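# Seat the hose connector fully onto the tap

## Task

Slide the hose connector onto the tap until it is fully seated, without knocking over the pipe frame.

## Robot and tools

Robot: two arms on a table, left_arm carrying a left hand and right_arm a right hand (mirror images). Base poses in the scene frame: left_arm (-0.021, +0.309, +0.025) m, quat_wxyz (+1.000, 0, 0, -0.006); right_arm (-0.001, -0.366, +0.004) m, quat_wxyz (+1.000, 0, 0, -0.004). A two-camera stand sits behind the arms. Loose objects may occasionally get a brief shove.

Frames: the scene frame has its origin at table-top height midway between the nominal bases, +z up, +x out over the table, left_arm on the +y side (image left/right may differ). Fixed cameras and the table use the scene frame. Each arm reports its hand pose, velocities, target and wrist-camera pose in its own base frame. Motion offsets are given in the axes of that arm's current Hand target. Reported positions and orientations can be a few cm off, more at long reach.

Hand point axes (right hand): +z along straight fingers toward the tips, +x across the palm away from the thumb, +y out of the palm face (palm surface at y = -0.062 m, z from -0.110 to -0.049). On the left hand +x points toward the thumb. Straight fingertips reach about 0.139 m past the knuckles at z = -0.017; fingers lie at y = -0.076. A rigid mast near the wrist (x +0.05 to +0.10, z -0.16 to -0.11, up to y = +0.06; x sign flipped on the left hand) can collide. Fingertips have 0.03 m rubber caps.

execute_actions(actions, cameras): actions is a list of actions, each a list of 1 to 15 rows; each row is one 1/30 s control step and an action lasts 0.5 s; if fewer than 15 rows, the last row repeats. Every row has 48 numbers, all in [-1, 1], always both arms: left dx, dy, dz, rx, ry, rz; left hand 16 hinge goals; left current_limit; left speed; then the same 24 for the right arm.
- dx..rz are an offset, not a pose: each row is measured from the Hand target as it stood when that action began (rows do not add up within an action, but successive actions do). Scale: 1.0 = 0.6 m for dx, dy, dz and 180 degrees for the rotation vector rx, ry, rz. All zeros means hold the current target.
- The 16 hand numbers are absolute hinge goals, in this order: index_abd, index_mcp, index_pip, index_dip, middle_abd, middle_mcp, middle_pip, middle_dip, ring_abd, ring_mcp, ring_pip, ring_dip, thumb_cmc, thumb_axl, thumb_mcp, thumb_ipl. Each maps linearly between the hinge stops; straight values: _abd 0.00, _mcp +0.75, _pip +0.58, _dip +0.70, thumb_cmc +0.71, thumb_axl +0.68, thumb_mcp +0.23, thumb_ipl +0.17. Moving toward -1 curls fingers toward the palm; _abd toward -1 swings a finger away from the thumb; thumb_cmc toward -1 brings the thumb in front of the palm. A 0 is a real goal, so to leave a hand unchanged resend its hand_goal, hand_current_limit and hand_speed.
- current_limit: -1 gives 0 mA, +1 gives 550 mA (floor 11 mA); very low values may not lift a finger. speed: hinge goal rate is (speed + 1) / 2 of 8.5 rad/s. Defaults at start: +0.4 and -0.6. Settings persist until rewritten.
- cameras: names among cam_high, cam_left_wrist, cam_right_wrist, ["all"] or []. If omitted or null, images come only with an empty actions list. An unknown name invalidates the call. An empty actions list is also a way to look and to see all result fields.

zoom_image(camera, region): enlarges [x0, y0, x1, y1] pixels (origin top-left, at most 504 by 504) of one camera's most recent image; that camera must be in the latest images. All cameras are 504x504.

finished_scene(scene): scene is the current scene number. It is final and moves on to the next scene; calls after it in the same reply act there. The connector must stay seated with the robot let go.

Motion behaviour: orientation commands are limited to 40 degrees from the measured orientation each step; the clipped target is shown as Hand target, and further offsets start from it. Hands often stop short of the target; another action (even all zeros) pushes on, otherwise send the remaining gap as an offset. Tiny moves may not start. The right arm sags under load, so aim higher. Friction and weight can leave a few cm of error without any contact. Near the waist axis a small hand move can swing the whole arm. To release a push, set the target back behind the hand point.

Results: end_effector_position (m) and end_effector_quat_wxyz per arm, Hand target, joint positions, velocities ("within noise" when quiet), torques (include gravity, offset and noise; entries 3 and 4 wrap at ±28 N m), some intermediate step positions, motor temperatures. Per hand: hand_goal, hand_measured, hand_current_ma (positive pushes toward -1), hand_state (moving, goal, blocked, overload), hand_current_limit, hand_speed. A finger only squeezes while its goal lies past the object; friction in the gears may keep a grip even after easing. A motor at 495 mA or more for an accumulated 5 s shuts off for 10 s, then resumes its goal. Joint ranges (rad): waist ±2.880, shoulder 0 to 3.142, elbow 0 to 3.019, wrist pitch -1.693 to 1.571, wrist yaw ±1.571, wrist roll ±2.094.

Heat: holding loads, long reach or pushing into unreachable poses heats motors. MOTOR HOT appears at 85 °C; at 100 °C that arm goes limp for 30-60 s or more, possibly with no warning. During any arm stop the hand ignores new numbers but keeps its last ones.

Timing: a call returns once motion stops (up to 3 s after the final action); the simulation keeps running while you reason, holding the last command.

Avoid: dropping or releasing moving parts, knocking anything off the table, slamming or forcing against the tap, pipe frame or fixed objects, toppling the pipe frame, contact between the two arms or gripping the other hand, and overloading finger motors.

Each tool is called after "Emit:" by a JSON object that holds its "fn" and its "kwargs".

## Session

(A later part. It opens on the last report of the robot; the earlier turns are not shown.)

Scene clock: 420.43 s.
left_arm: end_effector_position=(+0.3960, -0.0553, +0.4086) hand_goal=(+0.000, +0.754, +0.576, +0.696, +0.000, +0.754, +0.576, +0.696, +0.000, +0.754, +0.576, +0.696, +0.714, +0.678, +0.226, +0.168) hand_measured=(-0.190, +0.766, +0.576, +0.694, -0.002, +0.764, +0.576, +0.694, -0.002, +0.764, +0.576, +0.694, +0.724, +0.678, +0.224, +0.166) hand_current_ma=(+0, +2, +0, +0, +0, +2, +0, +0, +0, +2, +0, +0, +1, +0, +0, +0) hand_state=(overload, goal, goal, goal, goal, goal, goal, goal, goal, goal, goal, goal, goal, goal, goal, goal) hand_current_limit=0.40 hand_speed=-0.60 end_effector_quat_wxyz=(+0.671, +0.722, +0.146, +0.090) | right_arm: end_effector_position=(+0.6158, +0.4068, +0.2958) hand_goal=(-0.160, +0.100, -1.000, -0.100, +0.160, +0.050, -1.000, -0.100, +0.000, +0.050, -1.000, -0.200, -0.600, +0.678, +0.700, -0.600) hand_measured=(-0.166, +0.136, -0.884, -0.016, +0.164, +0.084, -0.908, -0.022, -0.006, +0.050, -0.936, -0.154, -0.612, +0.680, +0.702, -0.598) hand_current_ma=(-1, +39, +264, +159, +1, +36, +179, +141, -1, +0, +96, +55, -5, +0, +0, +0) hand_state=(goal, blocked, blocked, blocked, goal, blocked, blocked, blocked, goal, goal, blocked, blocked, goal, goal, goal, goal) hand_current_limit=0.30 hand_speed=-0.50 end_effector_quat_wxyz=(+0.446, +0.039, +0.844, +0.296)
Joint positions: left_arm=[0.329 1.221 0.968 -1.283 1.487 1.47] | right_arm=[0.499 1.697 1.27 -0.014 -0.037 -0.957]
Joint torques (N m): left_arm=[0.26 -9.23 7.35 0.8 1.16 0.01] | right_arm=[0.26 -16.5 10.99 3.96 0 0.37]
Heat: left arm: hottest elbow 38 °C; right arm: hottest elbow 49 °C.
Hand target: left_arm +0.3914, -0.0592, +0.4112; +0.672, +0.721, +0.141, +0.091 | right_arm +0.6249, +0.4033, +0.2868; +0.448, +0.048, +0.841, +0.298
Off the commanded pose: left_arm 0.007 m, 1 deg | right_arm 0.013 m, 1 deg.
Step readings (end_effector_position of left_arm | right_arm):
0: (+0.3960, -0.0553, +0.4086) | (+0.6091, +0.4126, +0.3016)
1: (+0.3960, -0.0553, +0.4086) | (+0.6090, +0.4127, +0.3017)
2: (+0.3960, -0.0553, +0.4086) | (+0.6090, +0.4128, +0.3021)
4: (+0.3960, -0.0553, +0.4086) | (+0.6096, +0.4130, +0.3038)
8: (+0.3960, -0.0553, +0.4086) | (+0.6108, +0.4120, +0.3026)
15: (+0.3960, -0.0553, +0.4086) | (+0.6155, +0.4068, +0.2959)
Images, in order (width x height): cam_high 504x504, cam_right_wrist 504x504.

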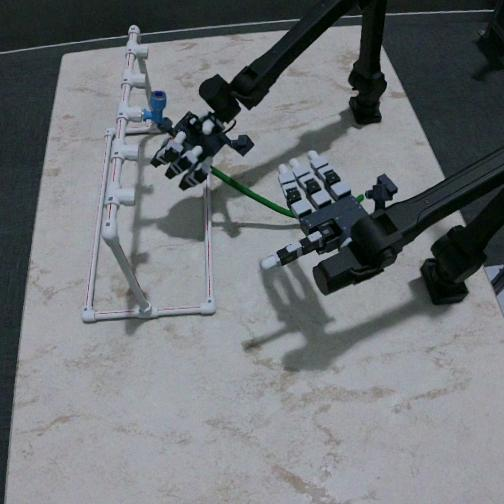

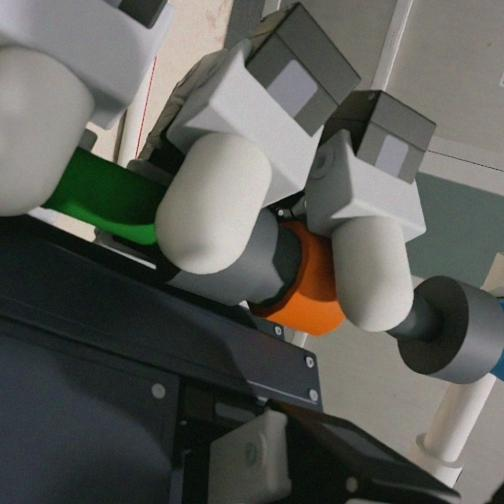

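Emit:
{"fn": "execute_actions", "kwargs": {"actions": [[[0,0,0,0,0,0, 0,0.754,0.576,0.696, 0,0.754,0.576,0.696, 0,0.754,0.576,0.696, 0.714,0.678,0.226,0.168, 0.4,-0.6, 0.027,0.0112,-0.0185,0,0,0, -0.16,0.1,-1,-0.1, 0.16,0.05,-1,-0.1, 0,0.05,-1,-0.2, -0.6,0.678,0.7,-0.6, 0.3,-0.5]],[[0,0,0,0,0,0, 0,0.754,0.576,0.696, 0,0.754,0.576,0.696, 0,0.754,0.576,0.696, 0.714,0.678,0.226,0.168, 0.4,-0.6, 0,0,0,0,0,0, -0.16,0.1,-1,0.25, 0.16,0.05,-1,-0.1, 0,0.05,-1,-0.2, -0.6,0.678,0.7,-0.6, 0.3,-0.7]]], "cameras": ["cam_high","cam_right_wrist"]}}

Emit:
{"fn": "zoom_image", "kwargs": {"camera": "cam_right_wrist", "region": [240, 205, 504, 469]}}

Emit:
{"fn": "zoom_image", "kwargs": {"camera": "cam_high", "region": [160, 115, 200, 155]}}

Scene clock: 424.07 s.
left_arm: end_effector_position=(+0.3960, -0.0553, +0.4086) hand_goal=(+0.000, +0.754, +0.576, +0.696, +0.000, +0.754, +0.576, +0.696, +0.000, +0.754, +0.576, +0.696, +0.714, +0.678, +0.226, +0.168) hand_measured=(-0.190, +0.766, +0.576, +0.694, -0.002, +0.764, +0.576, +0.694, -0.002, +0.764, +0.576, +0.694, +0.724, +0.678, +0.224, +0.166) hand_current_ma=(+0, +2, +0, +0, +0, +2, +0, +0, +0, +2, +0, +0, +1, +0, +0, +0) hand_state=(overload, goal, goal, goal, goal, goal, goal, goal, goal, goal, goal, goal, goal, goal, goal, goal) hand_current_limit=0.40 hand_speed=-0.60 end_effector_quat_wxyz=(+0.671, +0.722, +0.146, +0.090) | right_arm: end_effector_position=(+0.6078, +0.4044, +0.2727) hand_goal=(-0.160, +0.100, -1.000, +0.250, +0.160, +0.050, -1.000, -0.100, +0.000, +0.050, -1.000, -0.200, -0.600, +0.678, +0.700, -0.600) hand_measured=(-0.162, +0.122, -0.978, +0.250, +0.170, +0.074, -0.906, -0.022, -0.006, +0.046, -0.936, -0.154, -0.612, +0.680, +0.702, -0.598) hand_current_ma=(+0, +17, +16, +0, +3, +20, +188, +141, -2, -1, +99, +55, -5, +0, +0, +0) hand_state=(goal, blocked, blocked, goal, goal, blocked, blocked, blocked, goal, goal, blocked, blocked, goal, goal, goal, goal) hand_current_limit=0.30 hand_speed=-0.70 end_effector_quat_wxyz=(+0.441, +0.044, +0.850, +0.285)
Joint positions: left_arm=[0.329 1.221 0.968 -1.283 1.487 1.47] | right_arm=[0.507 1.697 1.223 0.009 -0.014 -0.952]
Joint torques (N m): left_arm=[0.32 -9.23 7.34 0.81 1.16 0.01] | right_arm=[0.85 -18.78 10.67 3.93 0.11 0.43]
Heat: left arm: hottest elbow 38 °C; right arm: hottest elbow 49 °C.
Hand target: left_arm +0.3914, -0.0592, +0.4112; +0.672, +0.721, +0.141, +0.091 | right_arm +0.6054, +0.4094, +0.2832; +0.448, +0.048, +0.841, +0.298
Off the commanded pose: left_arm 0.007 m, 1 deg | right_arm 0.012 m, 2 deg.
Step readings (end_effector_position of left_arm | right_arm):
0: (+0.3960, -0.0553, +0.4086) | (+0.6158, +0.4069, +0.2955)
1: (+0.3960, -0.0553, +0.4086) | (+0.6158, +0.4068, +0.2954)
2: (+0.3960, -0.0553, +0.4086) | (+0.6159, +0.4062, +0.2947)
4: (+0.3960, -0.0553, +0.4086) | (+0.6154, +0.4046, +0.2908)
8: (+0.3960, -0.0553, +0.4086) | (+0.6107, +0.4034, +0.2772)
15: (+0.3960, -0.0553, +0.4086) | (+0.6077, +0.4045, +0.2725)
16: (+0.3960, -0.0553, +0.4086) | (+0.6077, +0.4045, +0.2727)
17: (+0.3960, -0.0553, +0.4086) | (+0.6077, +0.4045, +0.2727)
19: (+0.3960, -0.0553, +0.4086) | (+0.6077, +0.4045, +0.2727)
23: (+0.3960, -0.0553, +0.4086) | (+0.6077, +0.4045, +0.2727)
30: (+0.3960, -0.0553, +0.4086) | (+0.6078, +0.4044, +0.2727)
Images, in order (width x height): cam_high 504x504, cam_right_wrist 504x504.

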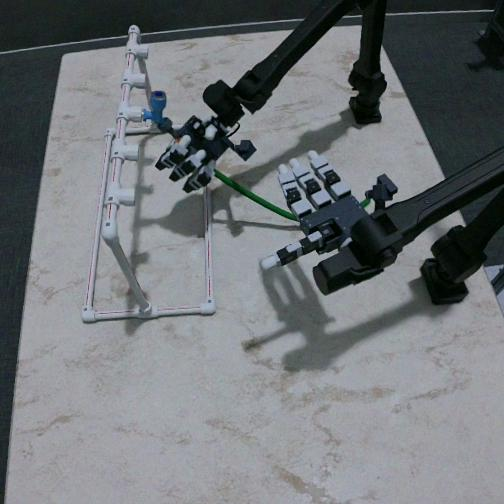

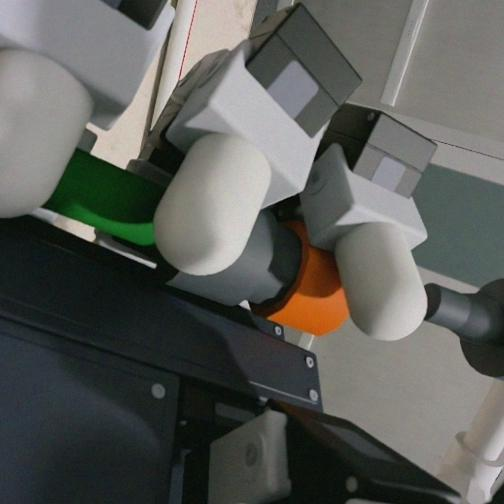

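Scaled by 1.909 from the camera's 504x504 image, which has a finer 720x720 frame.

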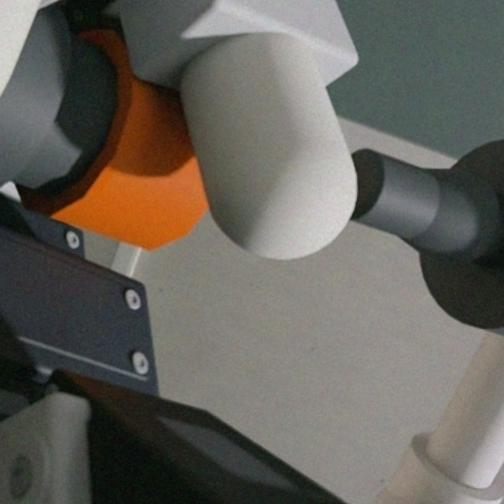

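Scaled by 12.600 from the camera's 504x504 image, which has a finer 720x720 frame.

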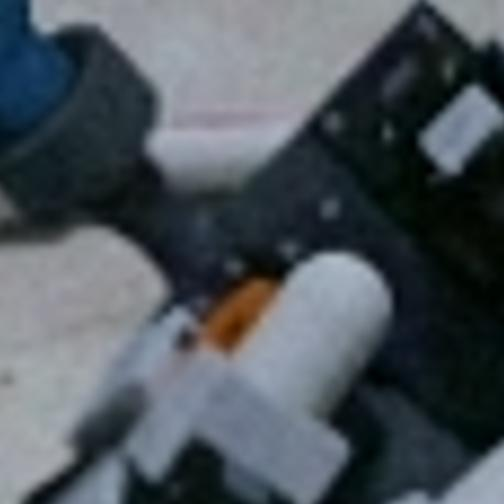

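Emit:
{"fn": "execute_actions", "kwargs": {"actions": [[[0,0,0,0,0,0, 0,0.754,0.576,0.696, 0,0.754,0.576,0.696, 0,0.754,0.576,0.696, 0.714,0.678,0.226,0.168, 0.4,-0.6, 0,0,0,0,0,0, -0.16,0.1,-1,-0.1, 0.16,0.05,-1,-0.1, 0,0.05,-1,-0.2, -0.6,0.678,0.7,-0.6, 0.3,-0.5]],[[0,0,0,0,0,0, 0,0.754,0.576,0.696, 0,0.754,0.576,0.696, 0,0.754,0.576,0.696, 0.714,0.678,0.226,0.168, 0.4,-0.6, -0.0190,0.0335,-0.0042,0,0,0, -0.16,0.1,-1,-0.1, 0.16,0.05,-1,-0.1, 0,0.05,-1,-0.2, -0.6,0.678,0.7,-0.6, 0.3,-0.5]],[[0,0,0,0,0,0, 0,0.754,0.576,0.696, 0,0.754,0.576,0.696, 0,0.754,0.576,0.696, 0.714,0.678,0.226,0.168, 0.4,-0.6, -0.0145,0.0109,-0.0084,0,0,0, -0.16,0.1,-1,-0.1, 0.16,0.05,-1,-0.1, 0,0.05,-1,-0.2, -0.6,0.678,0.7,-0.6, 0.3,-0.5]]], "cameras": ["cam_high","cam_right_wrist"]}}

Emit:
{"fn": "zoom_image", "kwargs": {"camera": "cam_right_wrist", "region": [240, 205, 504, 469]}}

Emit:
{"fn": "zoom_image", "kwargs": {"camera": "cam_high", "region": [160, 115, 200, 155]}}

Scene clock: 427.80 s.
left_arm: end_effector_position=(+0.3960, -0.0553, +0.4086) hand_goal=(+0.000, +0.754, +0.576, +0.696, +0.000, +0.754, +0.576, +0.696, +0.000, +0.754, +0.576, +0.696, +0.714, +0.678, +0.226, +0.168) hand_measured=(-0.190, +0.766, +0.576, +0.694, -0.002, +0.764, +0.576, +0.694, -0.002, +0.764, +0.576, +0.694, +0.724, +0.678, +0.224, +0.166) hand_current_ma=(+0, +2, +0, +0, +0, +2, +0, +0, +0, +2, +0, +0, +1, +0, +0, +0) hand_state=(overload, goal, goal, goal, goal, goal, goal, goal, goal, goal, goal, goal, goal, goal, goal, goal) hand_current_limit=0.40 hand_speed=-0.60 end_effector_quat_wxyz=(+0.671, +0.722, +0.146, +0.090) | right_arm: end_effector_position=(+0.5993, +0.4116, +0.2676) hand_goal=(-0.160, +0.100, -1.000, -0.100, +0.160, +0.050, -1.000, -0.100, +0.000, +0.050, -1.000, -0.200, -0.600, +0.678, +0.700, -0.600) hand_measured=(-0.166, +0.108, -0.898, +0.030, +0.170, +0.084, -0.906, -0.022, -0.006, +0.050, -0.936, -0.154, -0.612, +0.680, +0.702, -0.598) hand_current_ma=(-1, +3, +216, +330, +3, +37, +188, +137, -2, +0, +99, +55, -5, +0, +0, +0) hand_state=(goal, goal, blocked, blocked, goal, blocked, blocked, blocked, goal, goal, blocked, blocked, goal, goal, goal, goal) hand_current_limit=0.30 hand_speed=-0.50 end_effector_quat_wxyz=(+0.427, +0.044, +0.860, +0.277)
Joint positions: left_arm=[0.329 1.221 0.968 -1.283 1.487 1.47] | right_arm=[0.527 1.688 1.223 -0.037 0.002 -0.944]
Joint torques (N m): left_arm=[0.21 -9.23 7.34 0.81 1.15 0.01] | right_arm=[0.5 -20.31 15.54 2.47 0.03 0.42]
Heat: left arm: hottest waist 37 °C; right arm: hottest elbow 49 °C.
Hand target: left_arm +0.3914, -0.0592, +0.4112; +0.672, +0.721, +0.141, +0.091 | right_arm +0.6062, +0.4209, +0.3157; +0.448, +0.048, +0.841, +0.298
Off the commanded pose: left_arm 0.007 m, 1 deg | right_arm 0.049 m, 4 deg.
Step readings (end_effector_position of left_arm | right_arm):
0: (+0.3960, -0.0553, +0.4086) | (+0.6078, +0.4044, +0.2727)
1: (+0.3960, -0.0553, +0.4086) | (+0.6078, +0.4044, +0.2727)
2: (+0.3960, -0.0553, +0.4086) | (+0.6078, +0.4044, +0.2727)
4: (+0.3960, -0.0553, +0.4086) | (+0.6078, +0.4044, +0.2727)
8: (+0.3960, -0.0553, +0.4086) | (+0.6078, +0.4044, +0.2727)
15: (+0.3960, -0.0553, +0.4086) | (+0.6078, +0.4044, +0.2727)
16: (+0.3960, -0.0553, +0.4086) | (+0.6078, +0.4045, +0.2727)
17: (+0.3960, -0.0553, +0.4086) | (+0.6080, +0.4044, +0.2727)
19: (+0.3960, -0.0553, +0.4086) | (+0.6079, +0.4051, +0.2726)
23: (+0.3960, -0.0553, +0.4086) | (+0.6046, +0.4096, +0.2703)
30: (+0.3960, -0.0553, +0.4086) | (+0.6016, +0.4133, +0.2687)
31: (+0.3960, -0.0553, +0.4086) | (+0.6016, +0.4133, +0.2685)
32: (+0.3960, -0.0553, +0.4086) | (+0.6014, +0.4132, +0.2681)
34: (+0.3960, -0.0553, +0.4086) | (+0.6010, +0.4128, +0.2664)
38: (+0.3960, -0.0553, +0.4086) | (+0.6002, +0.4121, +0.2651)
45: (+0.3960, -0.0553, +0.4086) | (+0.5994, +0.4116, +0.2675)
Images, in order (width x height): cam_high 504x504, cam_right_wrist 504x504.

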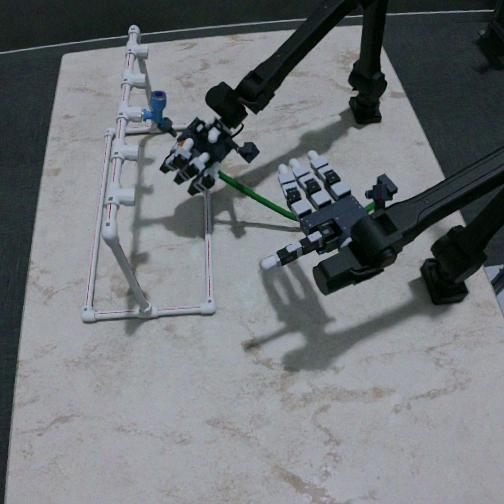

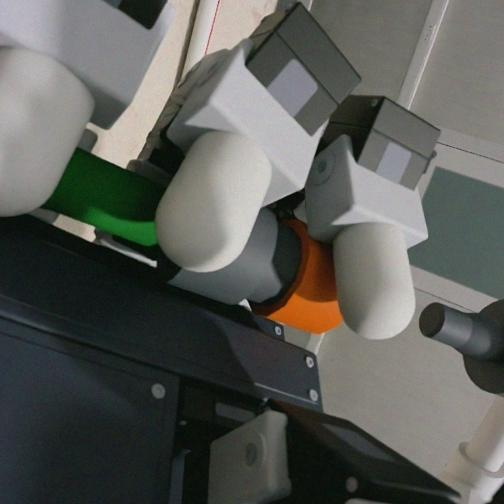

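Scaled by 1.909 from the camera's 504x504 image, which has a finer 720x720 frame.

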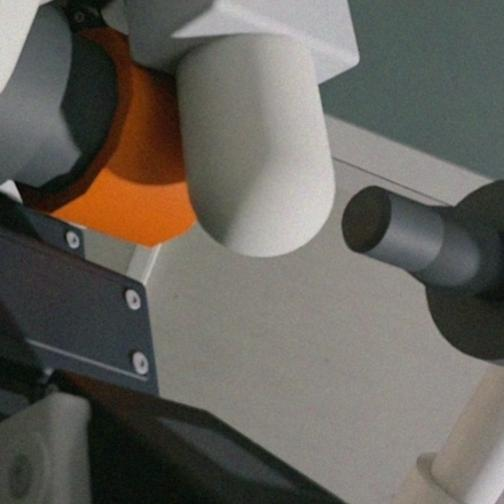

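Scaled by 12.600 from the camera's 504x504 image, which has a finer 720x720 frame.

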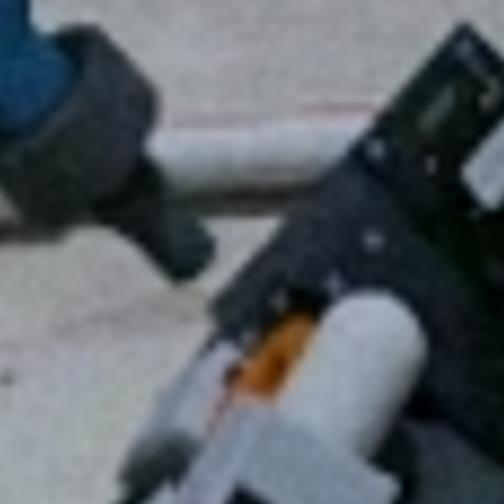

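Emit:
{"fn": "zoom_image", "kwargs": {"camera": "cam_right_wrist", "region": [235, 205, 365, 335]}}

Emit:
{"fn": "zoom_image", "kwargs": {"camera": "cam_right_wrist", "region": [404, 290, 504, 390]}}

Scaled by 3.877 from the camera's 504x504 image, which has a finer 720x720 frame.

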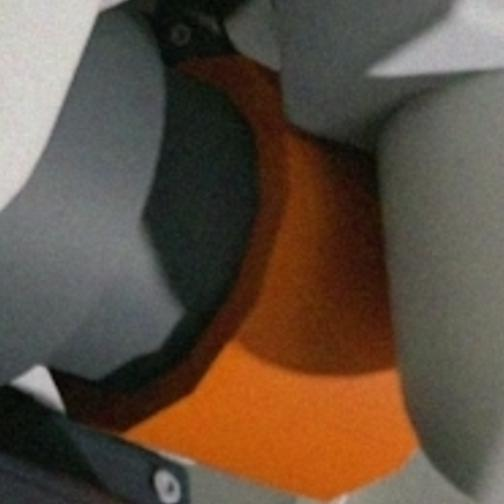

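Scaled by 5.040 from the camera's 504x504 image, which has a finer 720x720 frame.

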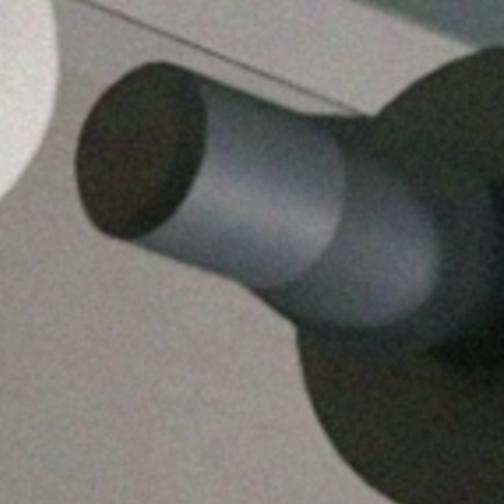

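Emit:
{"fn": "execute_actions", "kwargs": {"actions": [[[0,0,0,0,0,0, 0,0.754,0.576,0.696, 0,0.754,0.576,0.696, 0,0.754,0.576,0.696, 0.714,0.678,0.226,0.168, 0.4,-0.6, -0.025,-0.0043,0.0055,0,0,0, -0.16,0.1,-1,-0.1, 0.16,0.05,-1,-0.1, 0,0.05,-1,-0.2, -0.6,0.678,0.7,-0.6, 0.3,-0.5]]], "cameras": ["cam_high","cam_right_wrist"]}}

Emit:
{"fn": "zoom_image", "kwargs": {"camera": "cam_right_wrist", "region": [240, 205, 504, 469]}}

Emit:
{"fn": "zoom_image", "kwargs": {"camera": "cam_high", "region": [160, 115, 200, 155]}}

Scene clock: 431.07 s.
left_arm: end_effector_position=(+0.3960, -0.0553, +0.4086) hand_goal=(+0.000, +0.754, +0.576, +0.696, +0.000, +0.754, +0.576, +0.696, +0.000, +0.754, +0.576, +0.696, +0.714, +0.678, +0.226, +0.168) hand_measured=(-0.190, +0.766, +0.576, +0.694, -0.002, +0.764, +0.576, +0.694, -0.002, +0.764, +0.576, +0.694, +0.724, +0.678, +0.224, +0.166) hand_current_ma=(+0, +2, +0, +0, +0, +2, +0, +0, +0, +2, +0, +0, +1, +0, +0, +0) hand_state=(overload, goal, goal, goal, goal, goal, goal, goal, goal, goal, goal, goal, goal, goal, goal, goal) hand_current_limit=0.40 hand_speed=-0.60 end_effector_quat_wxyz=(+0.671, +0.722, +0.146, +0.090) | right_arm: end_effector_position=(+0.6018, +0.4135, +0.2751) hand_goal=(-0.160, +0.100, -1.000, -0.100, +0.160, +0.050, -1.000, -0.100, +0.000, +0.050, -1.000, -0.200, -0.600, +0.678, +0.700, -0.600) hand_measured=(-0.166, +0.108, -0.898, +0.030, +0.170, +0.084, -0.906, -0.022, -0.006, +0.050, -0.936, -0.154, -0.612, +0.680, +0.702, -0.598) hand_current_ma=(-1, +3, +217, +328, +3, +38, +188, +137, -2, +0, +99, +55, -5, +0, +0, +0) hand_state=(goal, goal, blocked, blocked, goal, blocked, blocked, blocked, goal, goal, blocked, blocked, goal, goal, goal, goal) hand_current_limit=0.30 hand_speed=-0.50 end_effector_quat_wxyz=(+0.423, +0.041, +0.861, +0.281)
Joint positions: left_arm=[0.329 1.221 0.968 -1.283 1.487 1.47] | right_arm=[0.523 1.688 1.246 -0.064 -0.013 -0.944]
Joint torques (N m): left_arm=[0.26 -9.17 7.34 0.8 1.16 0.01] | right_arm=[-0.5 -19.55 16.57 2.43 -0.06 0.33]
Heat: left arm: hottest waist 37 °C; right arm: hottest elbow 49 °C.
Hand target: left_arm +0.3914, -0.0592, +0.4112; +0.672, +0.721, +0.141, +0.091 | right_arm +0.6183, +0.4150, +0.3238; +0.448, +0.048, +0.841, +0.298
Off the commanded pose: left_arm 0.007 m, 1 deg | right_arm 0.051 m, 4 deg.
Step readings (end_effector_position of left_arm | right_arm):
0: (+0.3960, -0.0553, +0.4086) | (+0.5993, +0.4116, +0.2676)
1: (+0.3960, -0.0553, +0.4086) | (+0.5993, +0.4115, +0.2675)
2: (+0.3960, -0.0553, +0.4086) | (+0.5992, +0.4118, +0.2674)
4: (+0.3960, -0.0553, +0.4086) | (+0.5988, +0.4127, +0.2679)
8: (+0.3960, -0.0553, +0.4086) | (+0.6003, +0.4139, +0.2726)
15: (+0.3960, -0.0553, +0.4086) | (+0.6019, +0.4135, +0.2753)
Images, in order (width x height): cam_high 504x504, cam_right_wrist 504x504.

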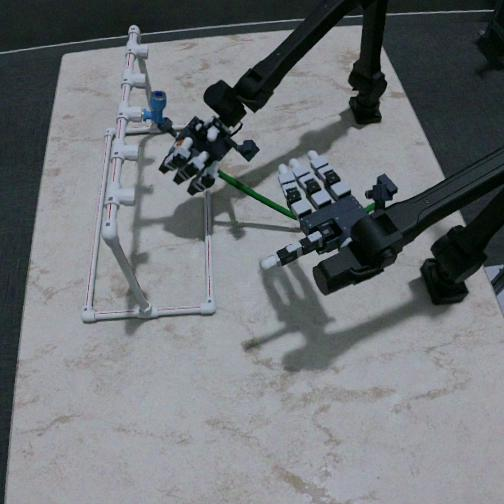

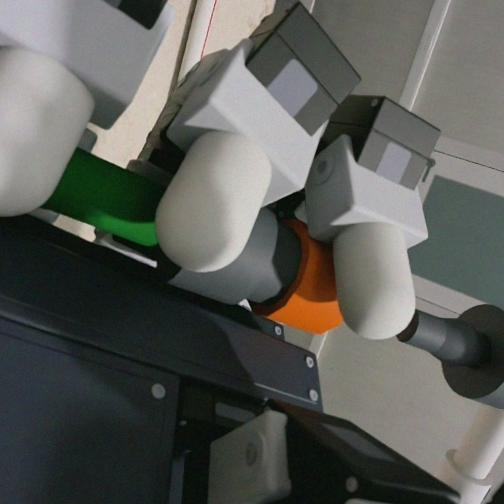

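Scaled by 1.909 from the camera's 504x504 image, which has a finer 720x720 frame.

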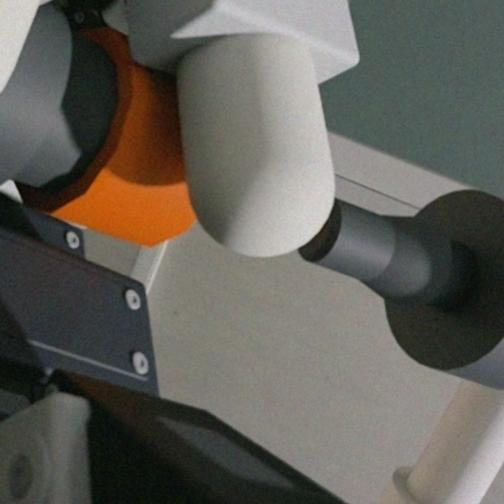

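Scaled by 12.600 from the camera's 504x504 image, which has a finer 720x720 frame.

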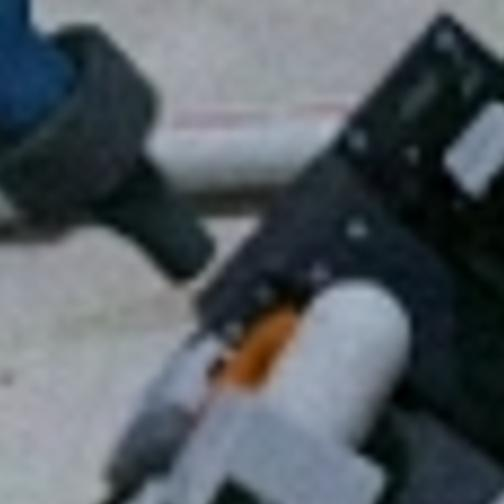

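Emit:
{"fn": "execute_actions", "kwargs": {"actions": [[[0,0,0,0,0,0, 0,0.754,0.576,0.696, 0,0.754,0.576,0.696, 0,0.754,0.576,0.696, 0.714,0.678,0.226,0.168, 0.4,-0.6, -0.0213,-0.0042,-0.0002,0,0,0, -0.16,0.1,-1,-0.1, 0.16,0.05,-1,-0.1, 0,0.05,-1,-0.2, -0.6,0.678,0.7,-0.6, 0.3,-0.5]]], "cameras": ["cam_high","cam_right_wrist"]}}

Emit:
{"fn": "zoom_image", "kwargs": {"camera": "cam_right_wrist", "region": [240, 205, 504, 469]}}

Emit:
{"fn": "zoom_image", "kwargs": {"camera": "cam_high", "region": [160, 115, 200, 155]}}

Scene clock: 433.23 s.
left_arm: end_effector_position=(+0.3960, -0.0553, +0.4086) hand_goal=(+0.000, +0.754, +0.576, +0.696, +0.000, +0.754, +0.576, +0.696, +0.000, +0.754, +0.576, +0.696, +0.714, +0.678, +0.226, +0.168) hand_measured=(-0.190, +0.766, +0.576, +0.694, -0.002, +0.764, +0.576, +0.694, -0.002, +0.764, +0.576, +0.694, +0.724, +0.678, +0.224, +0.166) hand_current_ma=(+0, +2, +0, +0, +0, +2, +0, +0, +0, +2, +0, +0, +1, +0, +0, +0) hand_state=(overload, goal, goal, goal, goal, goal, goal, goal, goal, goal, goal, goal, goal, goal, goal, goal) hand_current_limit=0.40 hand_speed=-0.60 end_effector_quat_wxyz=(+0.671, +0.722, +0.146, +0.090) | right_arm: end_effector_position=(+0.6108, +0.4060, +0.2841) hand_goal=(-0.160, +0.100, -1.000, -0.100, +0.160, +0.050, -1.000, -0.100, +0.000, +0.050, -1.000, -0.200, -0.600, +0.678, +0.700, -0.600) hand_measured=(-0.166, +0.108, -0.898, +0.030, +0.170, +0.084, -0.906, -0.022, -0.006, +0.050, -0.936, -0.154, -0.612, +0.680, +0.702, -0.598) hand_current_ma=(-1, +3, +217, +328, +3, +38, +188, +137, -2, +0, +99, +55, -5, +0, +0, +0) hand_state=(goal, goal, blocked, blocked, goal, blocked, blocked, blocked, goal, goal, blocked, blocked, goal, goal, goal, goal) hand_current_limit=0.30 hand_speed=-0.50 end_effector_quat_wxyz=(+0.422, +0.045, +0.860, +0.283)
Joint positions: left_arm=[0.329 1.221 0.968 -1.283 1.487 1.47] | right_arm=[0.505 1.688 1.27 -0.087 -0.028 -0.944]
Joint torques (N m): left_arm=[0.32 -9.23 7.32 0.8 1.16 0.01] | right_arm=[-0.26 -19.55 16.73 2.37 -0.07 0.26]
Heat: left arm: hottest waist 37 °C; right arm: hottest elbow 49 °C.
Hand target: left_arm +0.3914, -0.0592, +0.4112; +0.672, +0.721, +0.141, +0.091 | right_arm +0.6263, +0.4084, +0.3318; +0.449, +0.048, +0.841, +0.298
Off the commanded pose: left_arm 0.007 m, 1 deg | right_arm 0.050 m, 4 deg.
Step readings (end_effector_position of left_arm | right_arm):
0: (+0.3960, -0.0553, +0.4086) | (+0.6018, +0.4135, +0.2751)
1: (+0.3960, -0.0553, +0.4086) | (+0.6018, +0.4135, +0.2753)
2: (+0.3960, -0.0553, +0.4086) | (+0.6022, +0.4129, +0.2754)
4: (+0.3960, -0.0553, +0.4086) | (+0.6034, +0.4117, +0.2762)
8: (+0.3960, -0.0553, +0.4086) | (+0.6073, +0.4088, +0.2804)
15: (+0.3960, -0.0553, +0.4086) | (+0.6103, +0.4070, +0.2844)
Images, in order (width x height): cam_high 504x504, cam_right_wrist 504x504.

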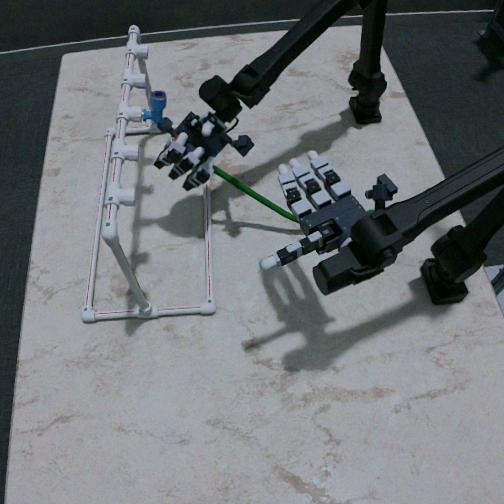

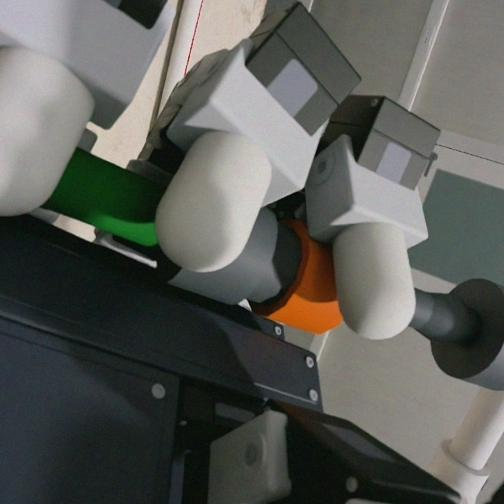

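Scaled by 1.909 from the camera's 504x504 image, which has a finer 720x720 frame.

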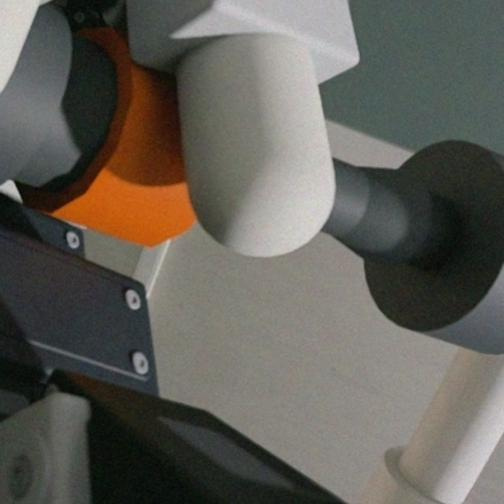

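Scaled by 12.600 from the camera's 504x504 image, which has a finer 720x720 frame.

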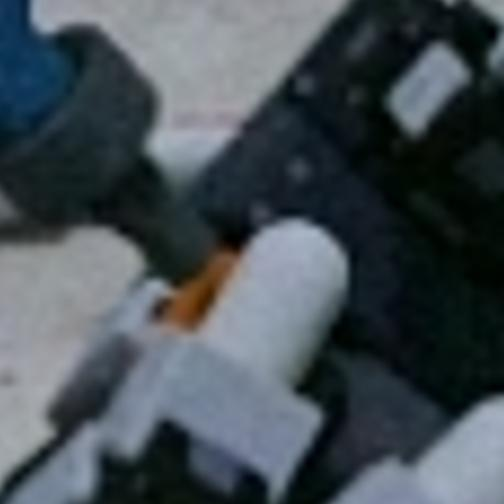

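Emit:
{"fn": "zoom_image", "kwargs": {"camera": "cam_right_wrist", "region": [384, 260, 504, 380]}}

Emit:
{"fn": "zoom_image", "kwargs": {"camera": "cam_high", "region": [162, 122, 190, 150]}}

Scaled by 4.200 from the camera's 504x504 image, which has a finer 720x720 frame.

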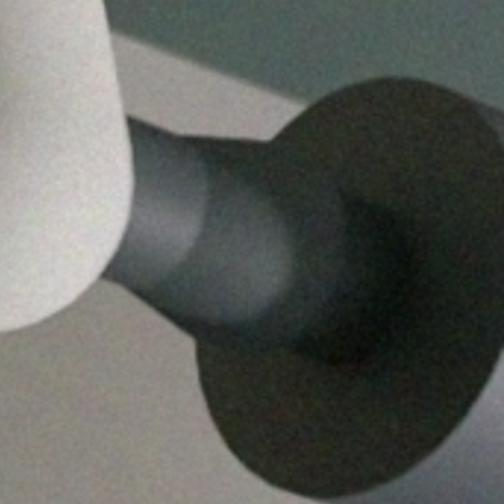

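Scaled by 18.000 from the camera's 504x504 image, which has a finer 720x720 frame.

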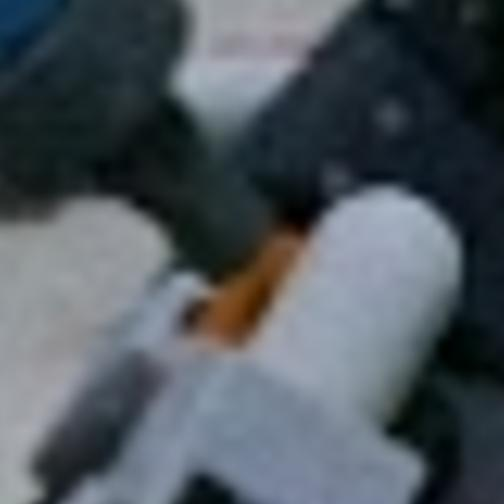

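Emit:
{"fn": "execute_actions", "kwargs": {"actions": [[[0,0,0,0,0,0, 0,0.754,0.576,0.696, 0,0.754,0.576,0.696, 0,0.754,0.576,0.696, 0.714,0.678,0.226,0.168, 0.4,-0.6, -0.0012,0.0432,-0.025,0,0,0, -0.16,0.1,-1,-0.1, 0.16,0.05,-1,-0.1, 0,0.05,-1,-0.2, -0.6,0.678,0.7,-0.6, 0.3,-0.5]]], "cameras": ["cam_high","cam_right_wrist"]}}

Emit:
{"fn": "zoom_image", "kwargs": {"camera": "cam_right_wrist", "region": [240, 205, 504, 469]}}

Emit:
{"fn": "zoom_image", "kwargs": {"camera": "cam_high", "region": [160, 115, 200, 155]}}

Scene clock: 438.43 s.
left_arm: end_effector_position=(+0.3960, -0.0553, +0.4086) hand_goal=(+0.000, +0.754, +0.576, +0.696, +0.000, +0.754, +0.576, +0.696, +0.000, +0.754, +0.576, +0.696, +0.714, +0.678, +0.226, +0.168) hand_measured=(-0.190, +0.766, +0.576, +0.694, -0.002, +0.764, +0.576, +0.694, -0.002, +0.764, +0.576, +0.694, +0.724, +0.678, +0.224, +0.166) hand_current_ma=(+0, +2, +0, +0, +0, +2, +0, +0, +0, +2, +0, +0, +1, +0, +0, +0) hand_state=(overload, goal, goal, goal, goal, goal, goal, goal, goal, goal, goal, goal, goal, goal, goal, goal) hand_current_limit=0.40 hand_speed=-0.60 end_effector_quat_wxyz=(+0.671, +0.722, +0.146, +0.090) | right_arm: end_effector_position=(+0.6015, +0.4143, +0.3023) hand_goal=(-0.160, +0.100, -1.000, -0.100, +0.160, +0.050, -1.000, -0.100, +0.000, +0.050, -1.000, -0.200, -0.600, +0.678, +0.700, -0.600) hand_measured=(-0.166, +0.108, -0.898, +0.030, +0.170, +0.084, -0.906, -0.022, -0.006, +0.052, -0.936, -0.154, -0.612, +0.680, +0.702, -0.598) hand_current_ma=(-1, +3, +217, +328, +3, +38, +188, +137, -1, +0, +99, +55, -5, +0, +0, +0) hand_state=(goal, goal, blocked, blocked, goal, blocked, blocked, blocked, goal, goal, blocked, blocked, goal, goal, goal, goal) hand_current_limit=0.30 hand_speed=-0.50 end_effector_quat_wxyz=(+0.425, +0.043, +0.860, +0.277)
Joint positions: left_arm=[0.329 1.221 0.968 -1.283 1.487 1.47] | right_arm=[0.528 1.659 1.286 -0.133 0 -0.944]
Joint torques (N m): left_arm=[0.21 -9.23 7.34 0.8 1.16 0.01] | right_arm=[0.5 -19.55 16.61 2.36 0.1 0.41]
Heat: left arm: hottest waist 37 °C; right arm: hottest elbow 49 °C.
Hand target: left_arm +0.3914, -0.0592, +0.4112; +0.672, +0.721, +0.141, +0.091 | right_arm +0.6101, +0.4226, +0.3527; +0.449, +0.048, +0.841, +0.298
Off the commanded pose: left_arm 0.007 m, 1 deg | right_arm 0.052 m, 4 deg.
Step readings (end_effector_position of left_arm | right_arm):
0: (+0.3960, -0.0553, +0.4086) | (+0.6108, +0.4060, +0.2841)
1: (+0.3960, -0.0553, +0.4086) | (+0.6109, +0.4060, +0.2841)
2: (+0.3960, -0.0553, +0.4086) | (+0.6113, +0.4054, +0.2833)
4: (+0.3960, -0.0553, +0.4086) | (+0.6104, +0.4061, +0.2824)
8: (+0.3960, -0.0553, +0.4086) | (+0.6065, +0.4075, +0.2863)
15: (+0.3960, -0.0553, +0.4086) | (+0.6024, +0.4127, +0.3013)
Images, in order (width x height): cam_high 504x504, cam_right_wrist 504x504.

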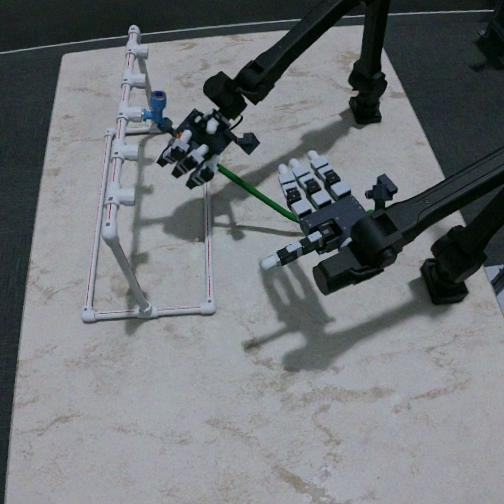

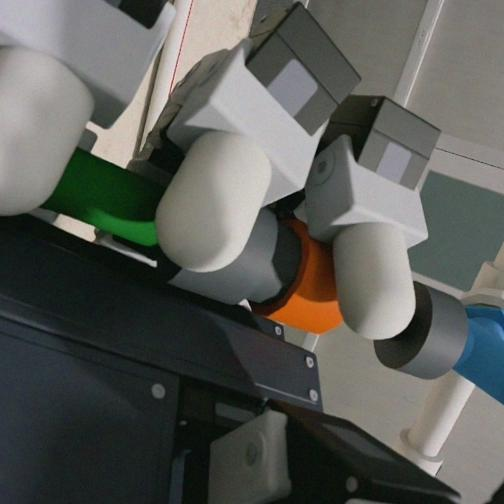

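Scaled by 1.909 from the camera's 504x504 image, which has a finer 720x720 frame.

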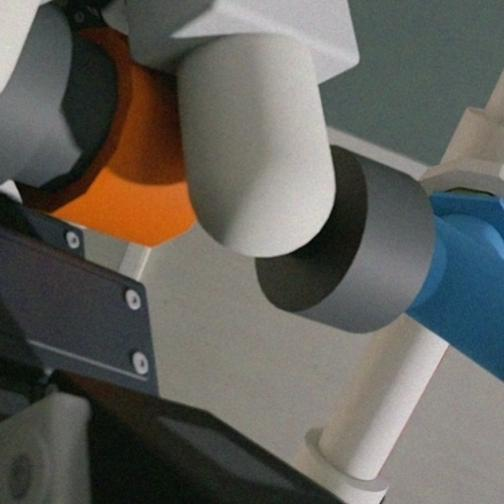

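Scaled by 12.600 from the camera's 504x504 image, which has a finer 720x720 frame.

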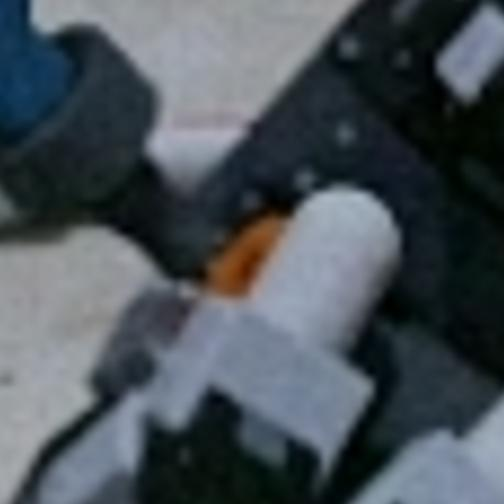

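Emit:
{"fn": "execute_actions", "kwargs": {"actions": [[[0,0,0,0,0,0, 0,0.754,0.576,0.696, 0,0.754,0.576,0.696, 0,0.754,0.576,0.696, 0.714,0.678,0.226,0.168, 0.4,-0.6, -0.013,-0.0142,0.0002,0,0,0, -0.16,0.1,-1,-0.1, 0.16,0.05,-1,-0.1, 0,0.05,-1,-0.2, -0.6,0.678,0.7,-0.6, 0.3,-0.5]]], "cameras": ["cam_high","cam_right_wrist"]}}

Emit:
{"fn": "zoom_image", "kwargs": {"camera": "cam_right_wrist", "region": [240, 205, 504, 469]}}

Emit:
{"fn": "zoom_image", "kwargs": {"camera": "cam_high", "region": [160, 115, 200, 155]}}

Scene clock: 440.23 s.
left_arm: end_effector_position=(+0.3960, -0.0553, +0.4086) hand_goal=(+0.000, +0.754, +0.576, +0.696, +0.000, +0.754, +0.576, +0.696, +0.000, +0.754, +0.576, +0.696, +0.714, +0.678, +0.226, +0.168) hand_measured=(-0.190, +0.766, +0.576, +0.694, -0.002, +0.764, +0.576, +0.694, -0.002, +0.764, +0.576, +0.694, +0.724, +0.678, +0.224, +0.166) hand_current_ma=(+0, +2, +0, +0, +0, +2, +0, +0, +0, +2, +0, +0, +1, +0, +0, +0) hand_state=(overload, goal, goal, goal, goal, goal, goal, goal, goal, goal, goal, goal, goal, goal, goal, goal) hand_current_limit=0.40 hand_speed=-0.60 end_effector_quat_wxyz=(+0.671, +0.722, +0.146, +0.090) | right_arm: end_effector_position=(+0.6020, +0.4124, +0.3017) hand_goal=(-0.160, +0.100, -1.000, -0.100, +0.160, +0.050, -1.000, -0.100, +0.000, +0.050, -1.000, -0.200, -0.600, +0.678, +0.700, -0.600) hand_measured=(-0.166, +0.108, -0.898, +0.030, +0.170, +0.084, -0.906, -0.022, -0.006, +0.052, -0.936, -0.154, -0.612, +0.680, +0.702, -0.598) hand_current_ma=(-1, +3, +217, +328, +3, +38, +188, +137, -1, +0, +99, +55, -5, +0, +0, +0) hand_state=(goal, goal, blocked, blocked, goal, blocked, blocked, blocked, goal, goal, blocked, blocked, goal, goal, goal, goal) hand_current_limit=0.30 hand_speed=-0.50 end_effector_quat_wxyz=(+0.422, +0.042, +0.861, +0.280)
Joint positions: left_arm=[0.329 1.221 0.968 -1.283 1.487 1.47] | right_arm=[0.522 1.659 1.286 -0.137 -0.013 -0.944]
Joint torques (N m): left_arm=[0.26 -9.23 7.35 0.8 1.16 0.01] | right_arm=[-0.44 -19.72 16.96 2.33 -0.09 0.32]
Heat: left arm: hottest waist 37 °C; right arm: hottest elbow 49 °C.
Hand target: left_arm +0.3914, -0.0592, +0.4112; +0.672, +0.721, +0.141, +0.091 | right_arm +0.6164, +0.4129, +0.3537; +0.449, +0.048, +0.841, +0.298
Off the commanded pose: left_arm 0.007 m, 1 deg | right_arm 0.054 m, 4 deg.
Step readings (end_effector_position of left_arm | right_arm):
0: (+0.3960, -0.0553, +0.4086) | (+0.6015, +0.4143, +0.3023)
1: (+0.3960, -0.0553, +0.4086) | (+0.6015, +0.4143, +0.3023)
2: (+0.3960, -0.0553, +0.4086) | (+0.6014, +0.4145, +0.3023)
4: (+0.3960, -0.0553, +0.4086) | (+0.6006, +0.4151, +0.3021)
8: (+0.3960, -0.0553, +0.4086) | (+0.6013, +0.4136, +0.3018)
15: (+0.3960, -0.0553, +0.4086) | (+0.6020, +0.4124, +0.3018)
Images, in order (width x height): cam_high 504x504, cam_right_wrist 504x504.

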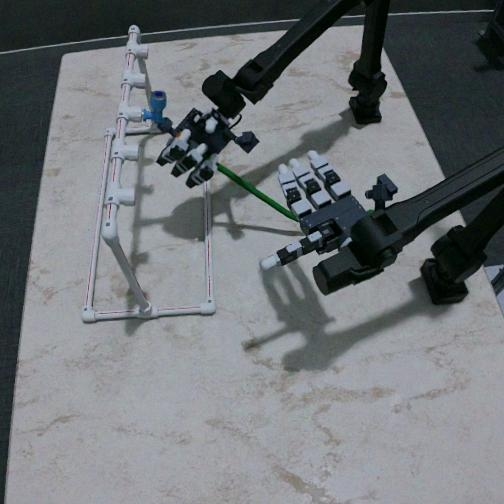

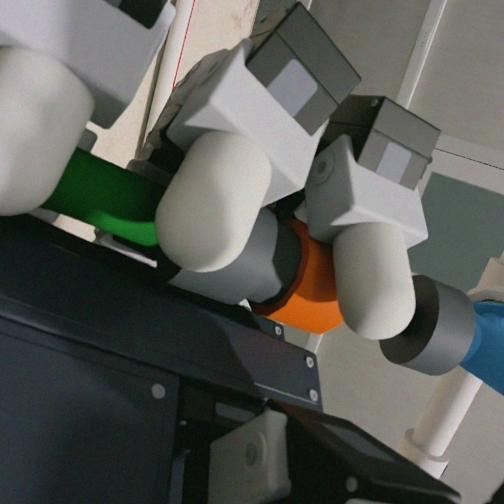

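Scaled by 1.909 from the camera's 504x504 image, which has a finer 720x720 frame.

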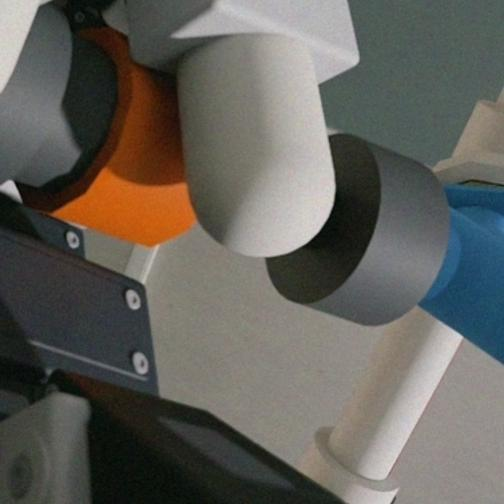

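Scaled by 12.600 from the camera's 504x504 image, which has a finer 720x720 frame.

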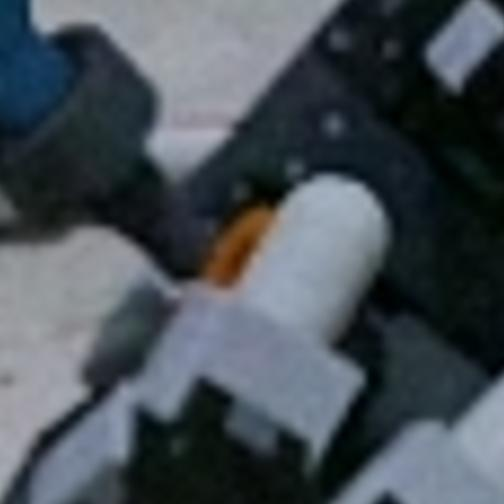

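Emit:
{"fn": "zoom_image", "kwargs": {"camera": "cam_high", "region": [168, 126, 186, 144]}}

Emit:
{"fn": "zoom_image", "kwargs": {"camera": "cam_left_wrist", "region": [100, 50, 180, 130]}}

Scaled by 28.000 from the camera's 504x504 image, which has a finer 720x720 frame.

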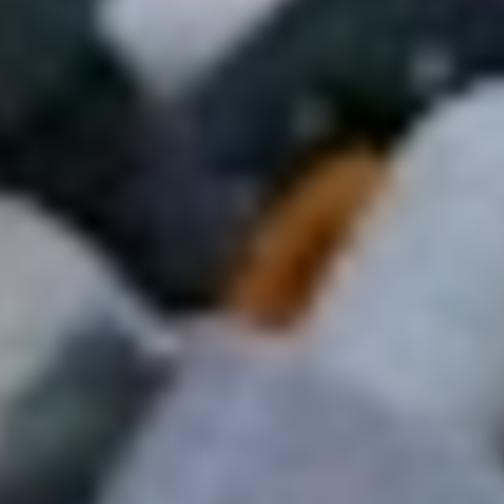

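This scene's latest camera images include none from cam_left_wrist. They are from: cam_high, cam_right_wrist. cam_left_wrist's image comes with the result of a call that names it in "cameras".

Emit:
{"fn": "execute_actions", "kwargs": {"actions": [], "cameras": ["all"]}}

Emit:
{"fn": "zoom_image", "kwargs": {"camera": "cam_left_wrist", "region": [80, 40, 200, 160]}}

Scene clock: 443.73 s.
left_arm: end_effector_position=(+0.3960, -0.0553, +0.4086) hand_goal=(+0.000, +0.754, +0.576, +0.696, +0.000, +0.754, +0.576, +0.696, +0.000, +0.754, +0.576, +0.696, +0.714, +0.678, +0.226, +0.168) hand_measured=(-0.190, +0.766, +0.576, +0.694, -0.002, +0.764, +0.576, +0.694, -0.002, +0.764, +0.576, +0.694, +0.724, +0.678, +0.224, +0.166) hand_current_ma=(+0, +2, +0, +0, +0, +2, +0, +0, +0, +2, +0, +0, +1, +0, +0, +0) hand_state=(overload, goal, goal, goal, goal, goal, goal, goal, goal, goal, goal, goal, goal, goal, goal, goal) hand_current_limit=0.40 hand_speed=-0.60 end_effector_quat_wxyz=(+0.671, +0.722, +0.146, +0.090) | right_arm: end_effector_position=(+0.6020, +0.4124, +0.3016) hand_goal=(-0.160, +0.100, -1.000, -0.100, +0.160, +0.050, -1.000, -0.100, +0.000, +0.050, -1.000, -0.200, -0.600, +0.678, +0.700, -0.600) hand_measured=(-0.166, +0.108, -0.898, +0.030, +0.170, +0.084, -0.906, -0.022, -0.006, +0.052, -0.936, -0.154, -0.612, +0.680, +0.702, -0.598) hand_current_ma=(-1, +3, +217, +328, +3, +38, +188, +137, -1, +0, +99, +55, -5, +0, +0, +0) hand_state=(goal, goal, blocked, blocked, goal, blocked, blocked, blocked, goal, goal, blocked, blocked, goal, goal, goal, goal) hand_current_limit=0.30 hand_speed=-0.50 end_effector_quat_wxyz=(+0.421, +0.042, +0.862, +0.280)
Joint positions: left_arm=[0.329 1.221 0.968 -1.283 1.487 1.47] | right_arm=[0.522 1.659 1.286 -0.137 -0.014 -0.944]
Joint velocities: within noise
Joint torques (N m): left_arm=[0.26 -9.23 7.35 0.81 1.16 0.01] | right_arm=[-0.62 -19.72 16.95 2.36 -0.11 0.32]
Motor temperatures (°C): left_arm=[37 35 37 36 33 32] | right_arm=[35 41 49 33 33 30]
Heat: left arm: hottest waist 37 °C; right arm: hottest elbow 49 °C.
Hand target: left_arm +0.3914, -0.0592, +0.4112; +0.672, +0.721, +0.141, +0.091 | right_arm +0.6164, +0.4130, +0.3537; +0.448, +0.048, +0.841, +0.298
Off the commanded pose: left_arm 0.007 m, 1 deg | right_arm 0.054 m, 4 deg.

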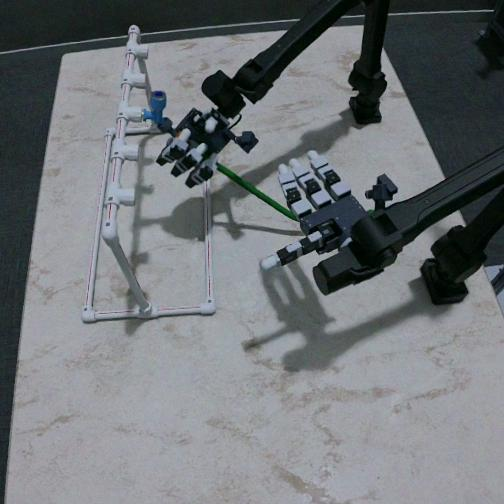

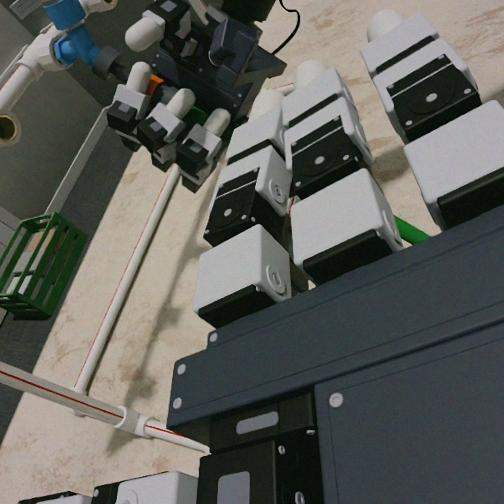

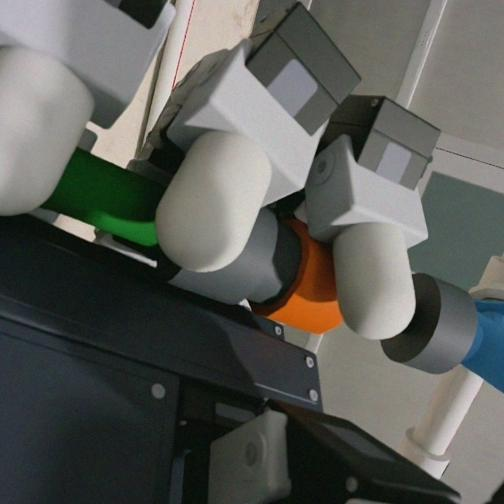

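Scaled by 4.200 from the camera's 504x504 image, which has a finer 720x720 frame.

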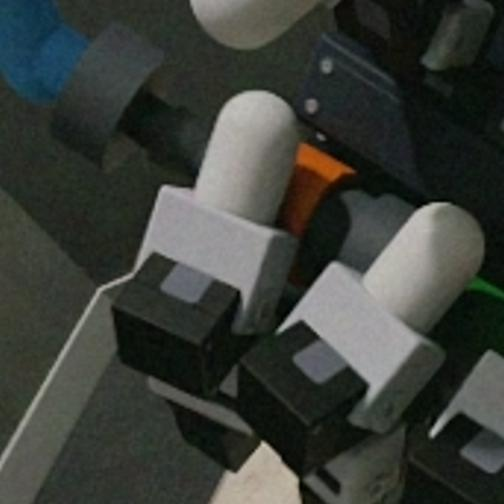

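Emit:
{"fn": "zoom_image", "kwargs": {"camera": "cam_left_wrist", "region": [85, 40, 145, 100]}}

Emit:
{"fn": "zoom_image", "kwargs": {"camera": "cam_left_wrist", "region": [130, 55, 190, 115]}}

Scaled by 8.400 from the camera's 504x504 image, which has a finer 720x720 frame.

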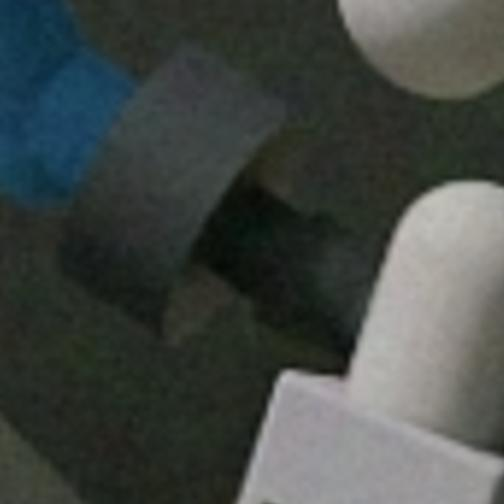

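Scaled by 8.400 from the camera's 504x504 image, which has a finer 720x720 frame.

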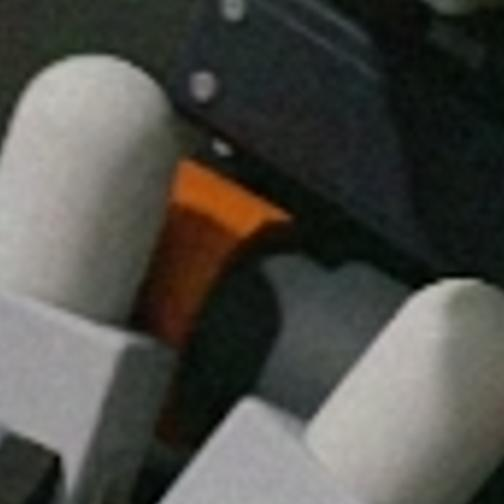

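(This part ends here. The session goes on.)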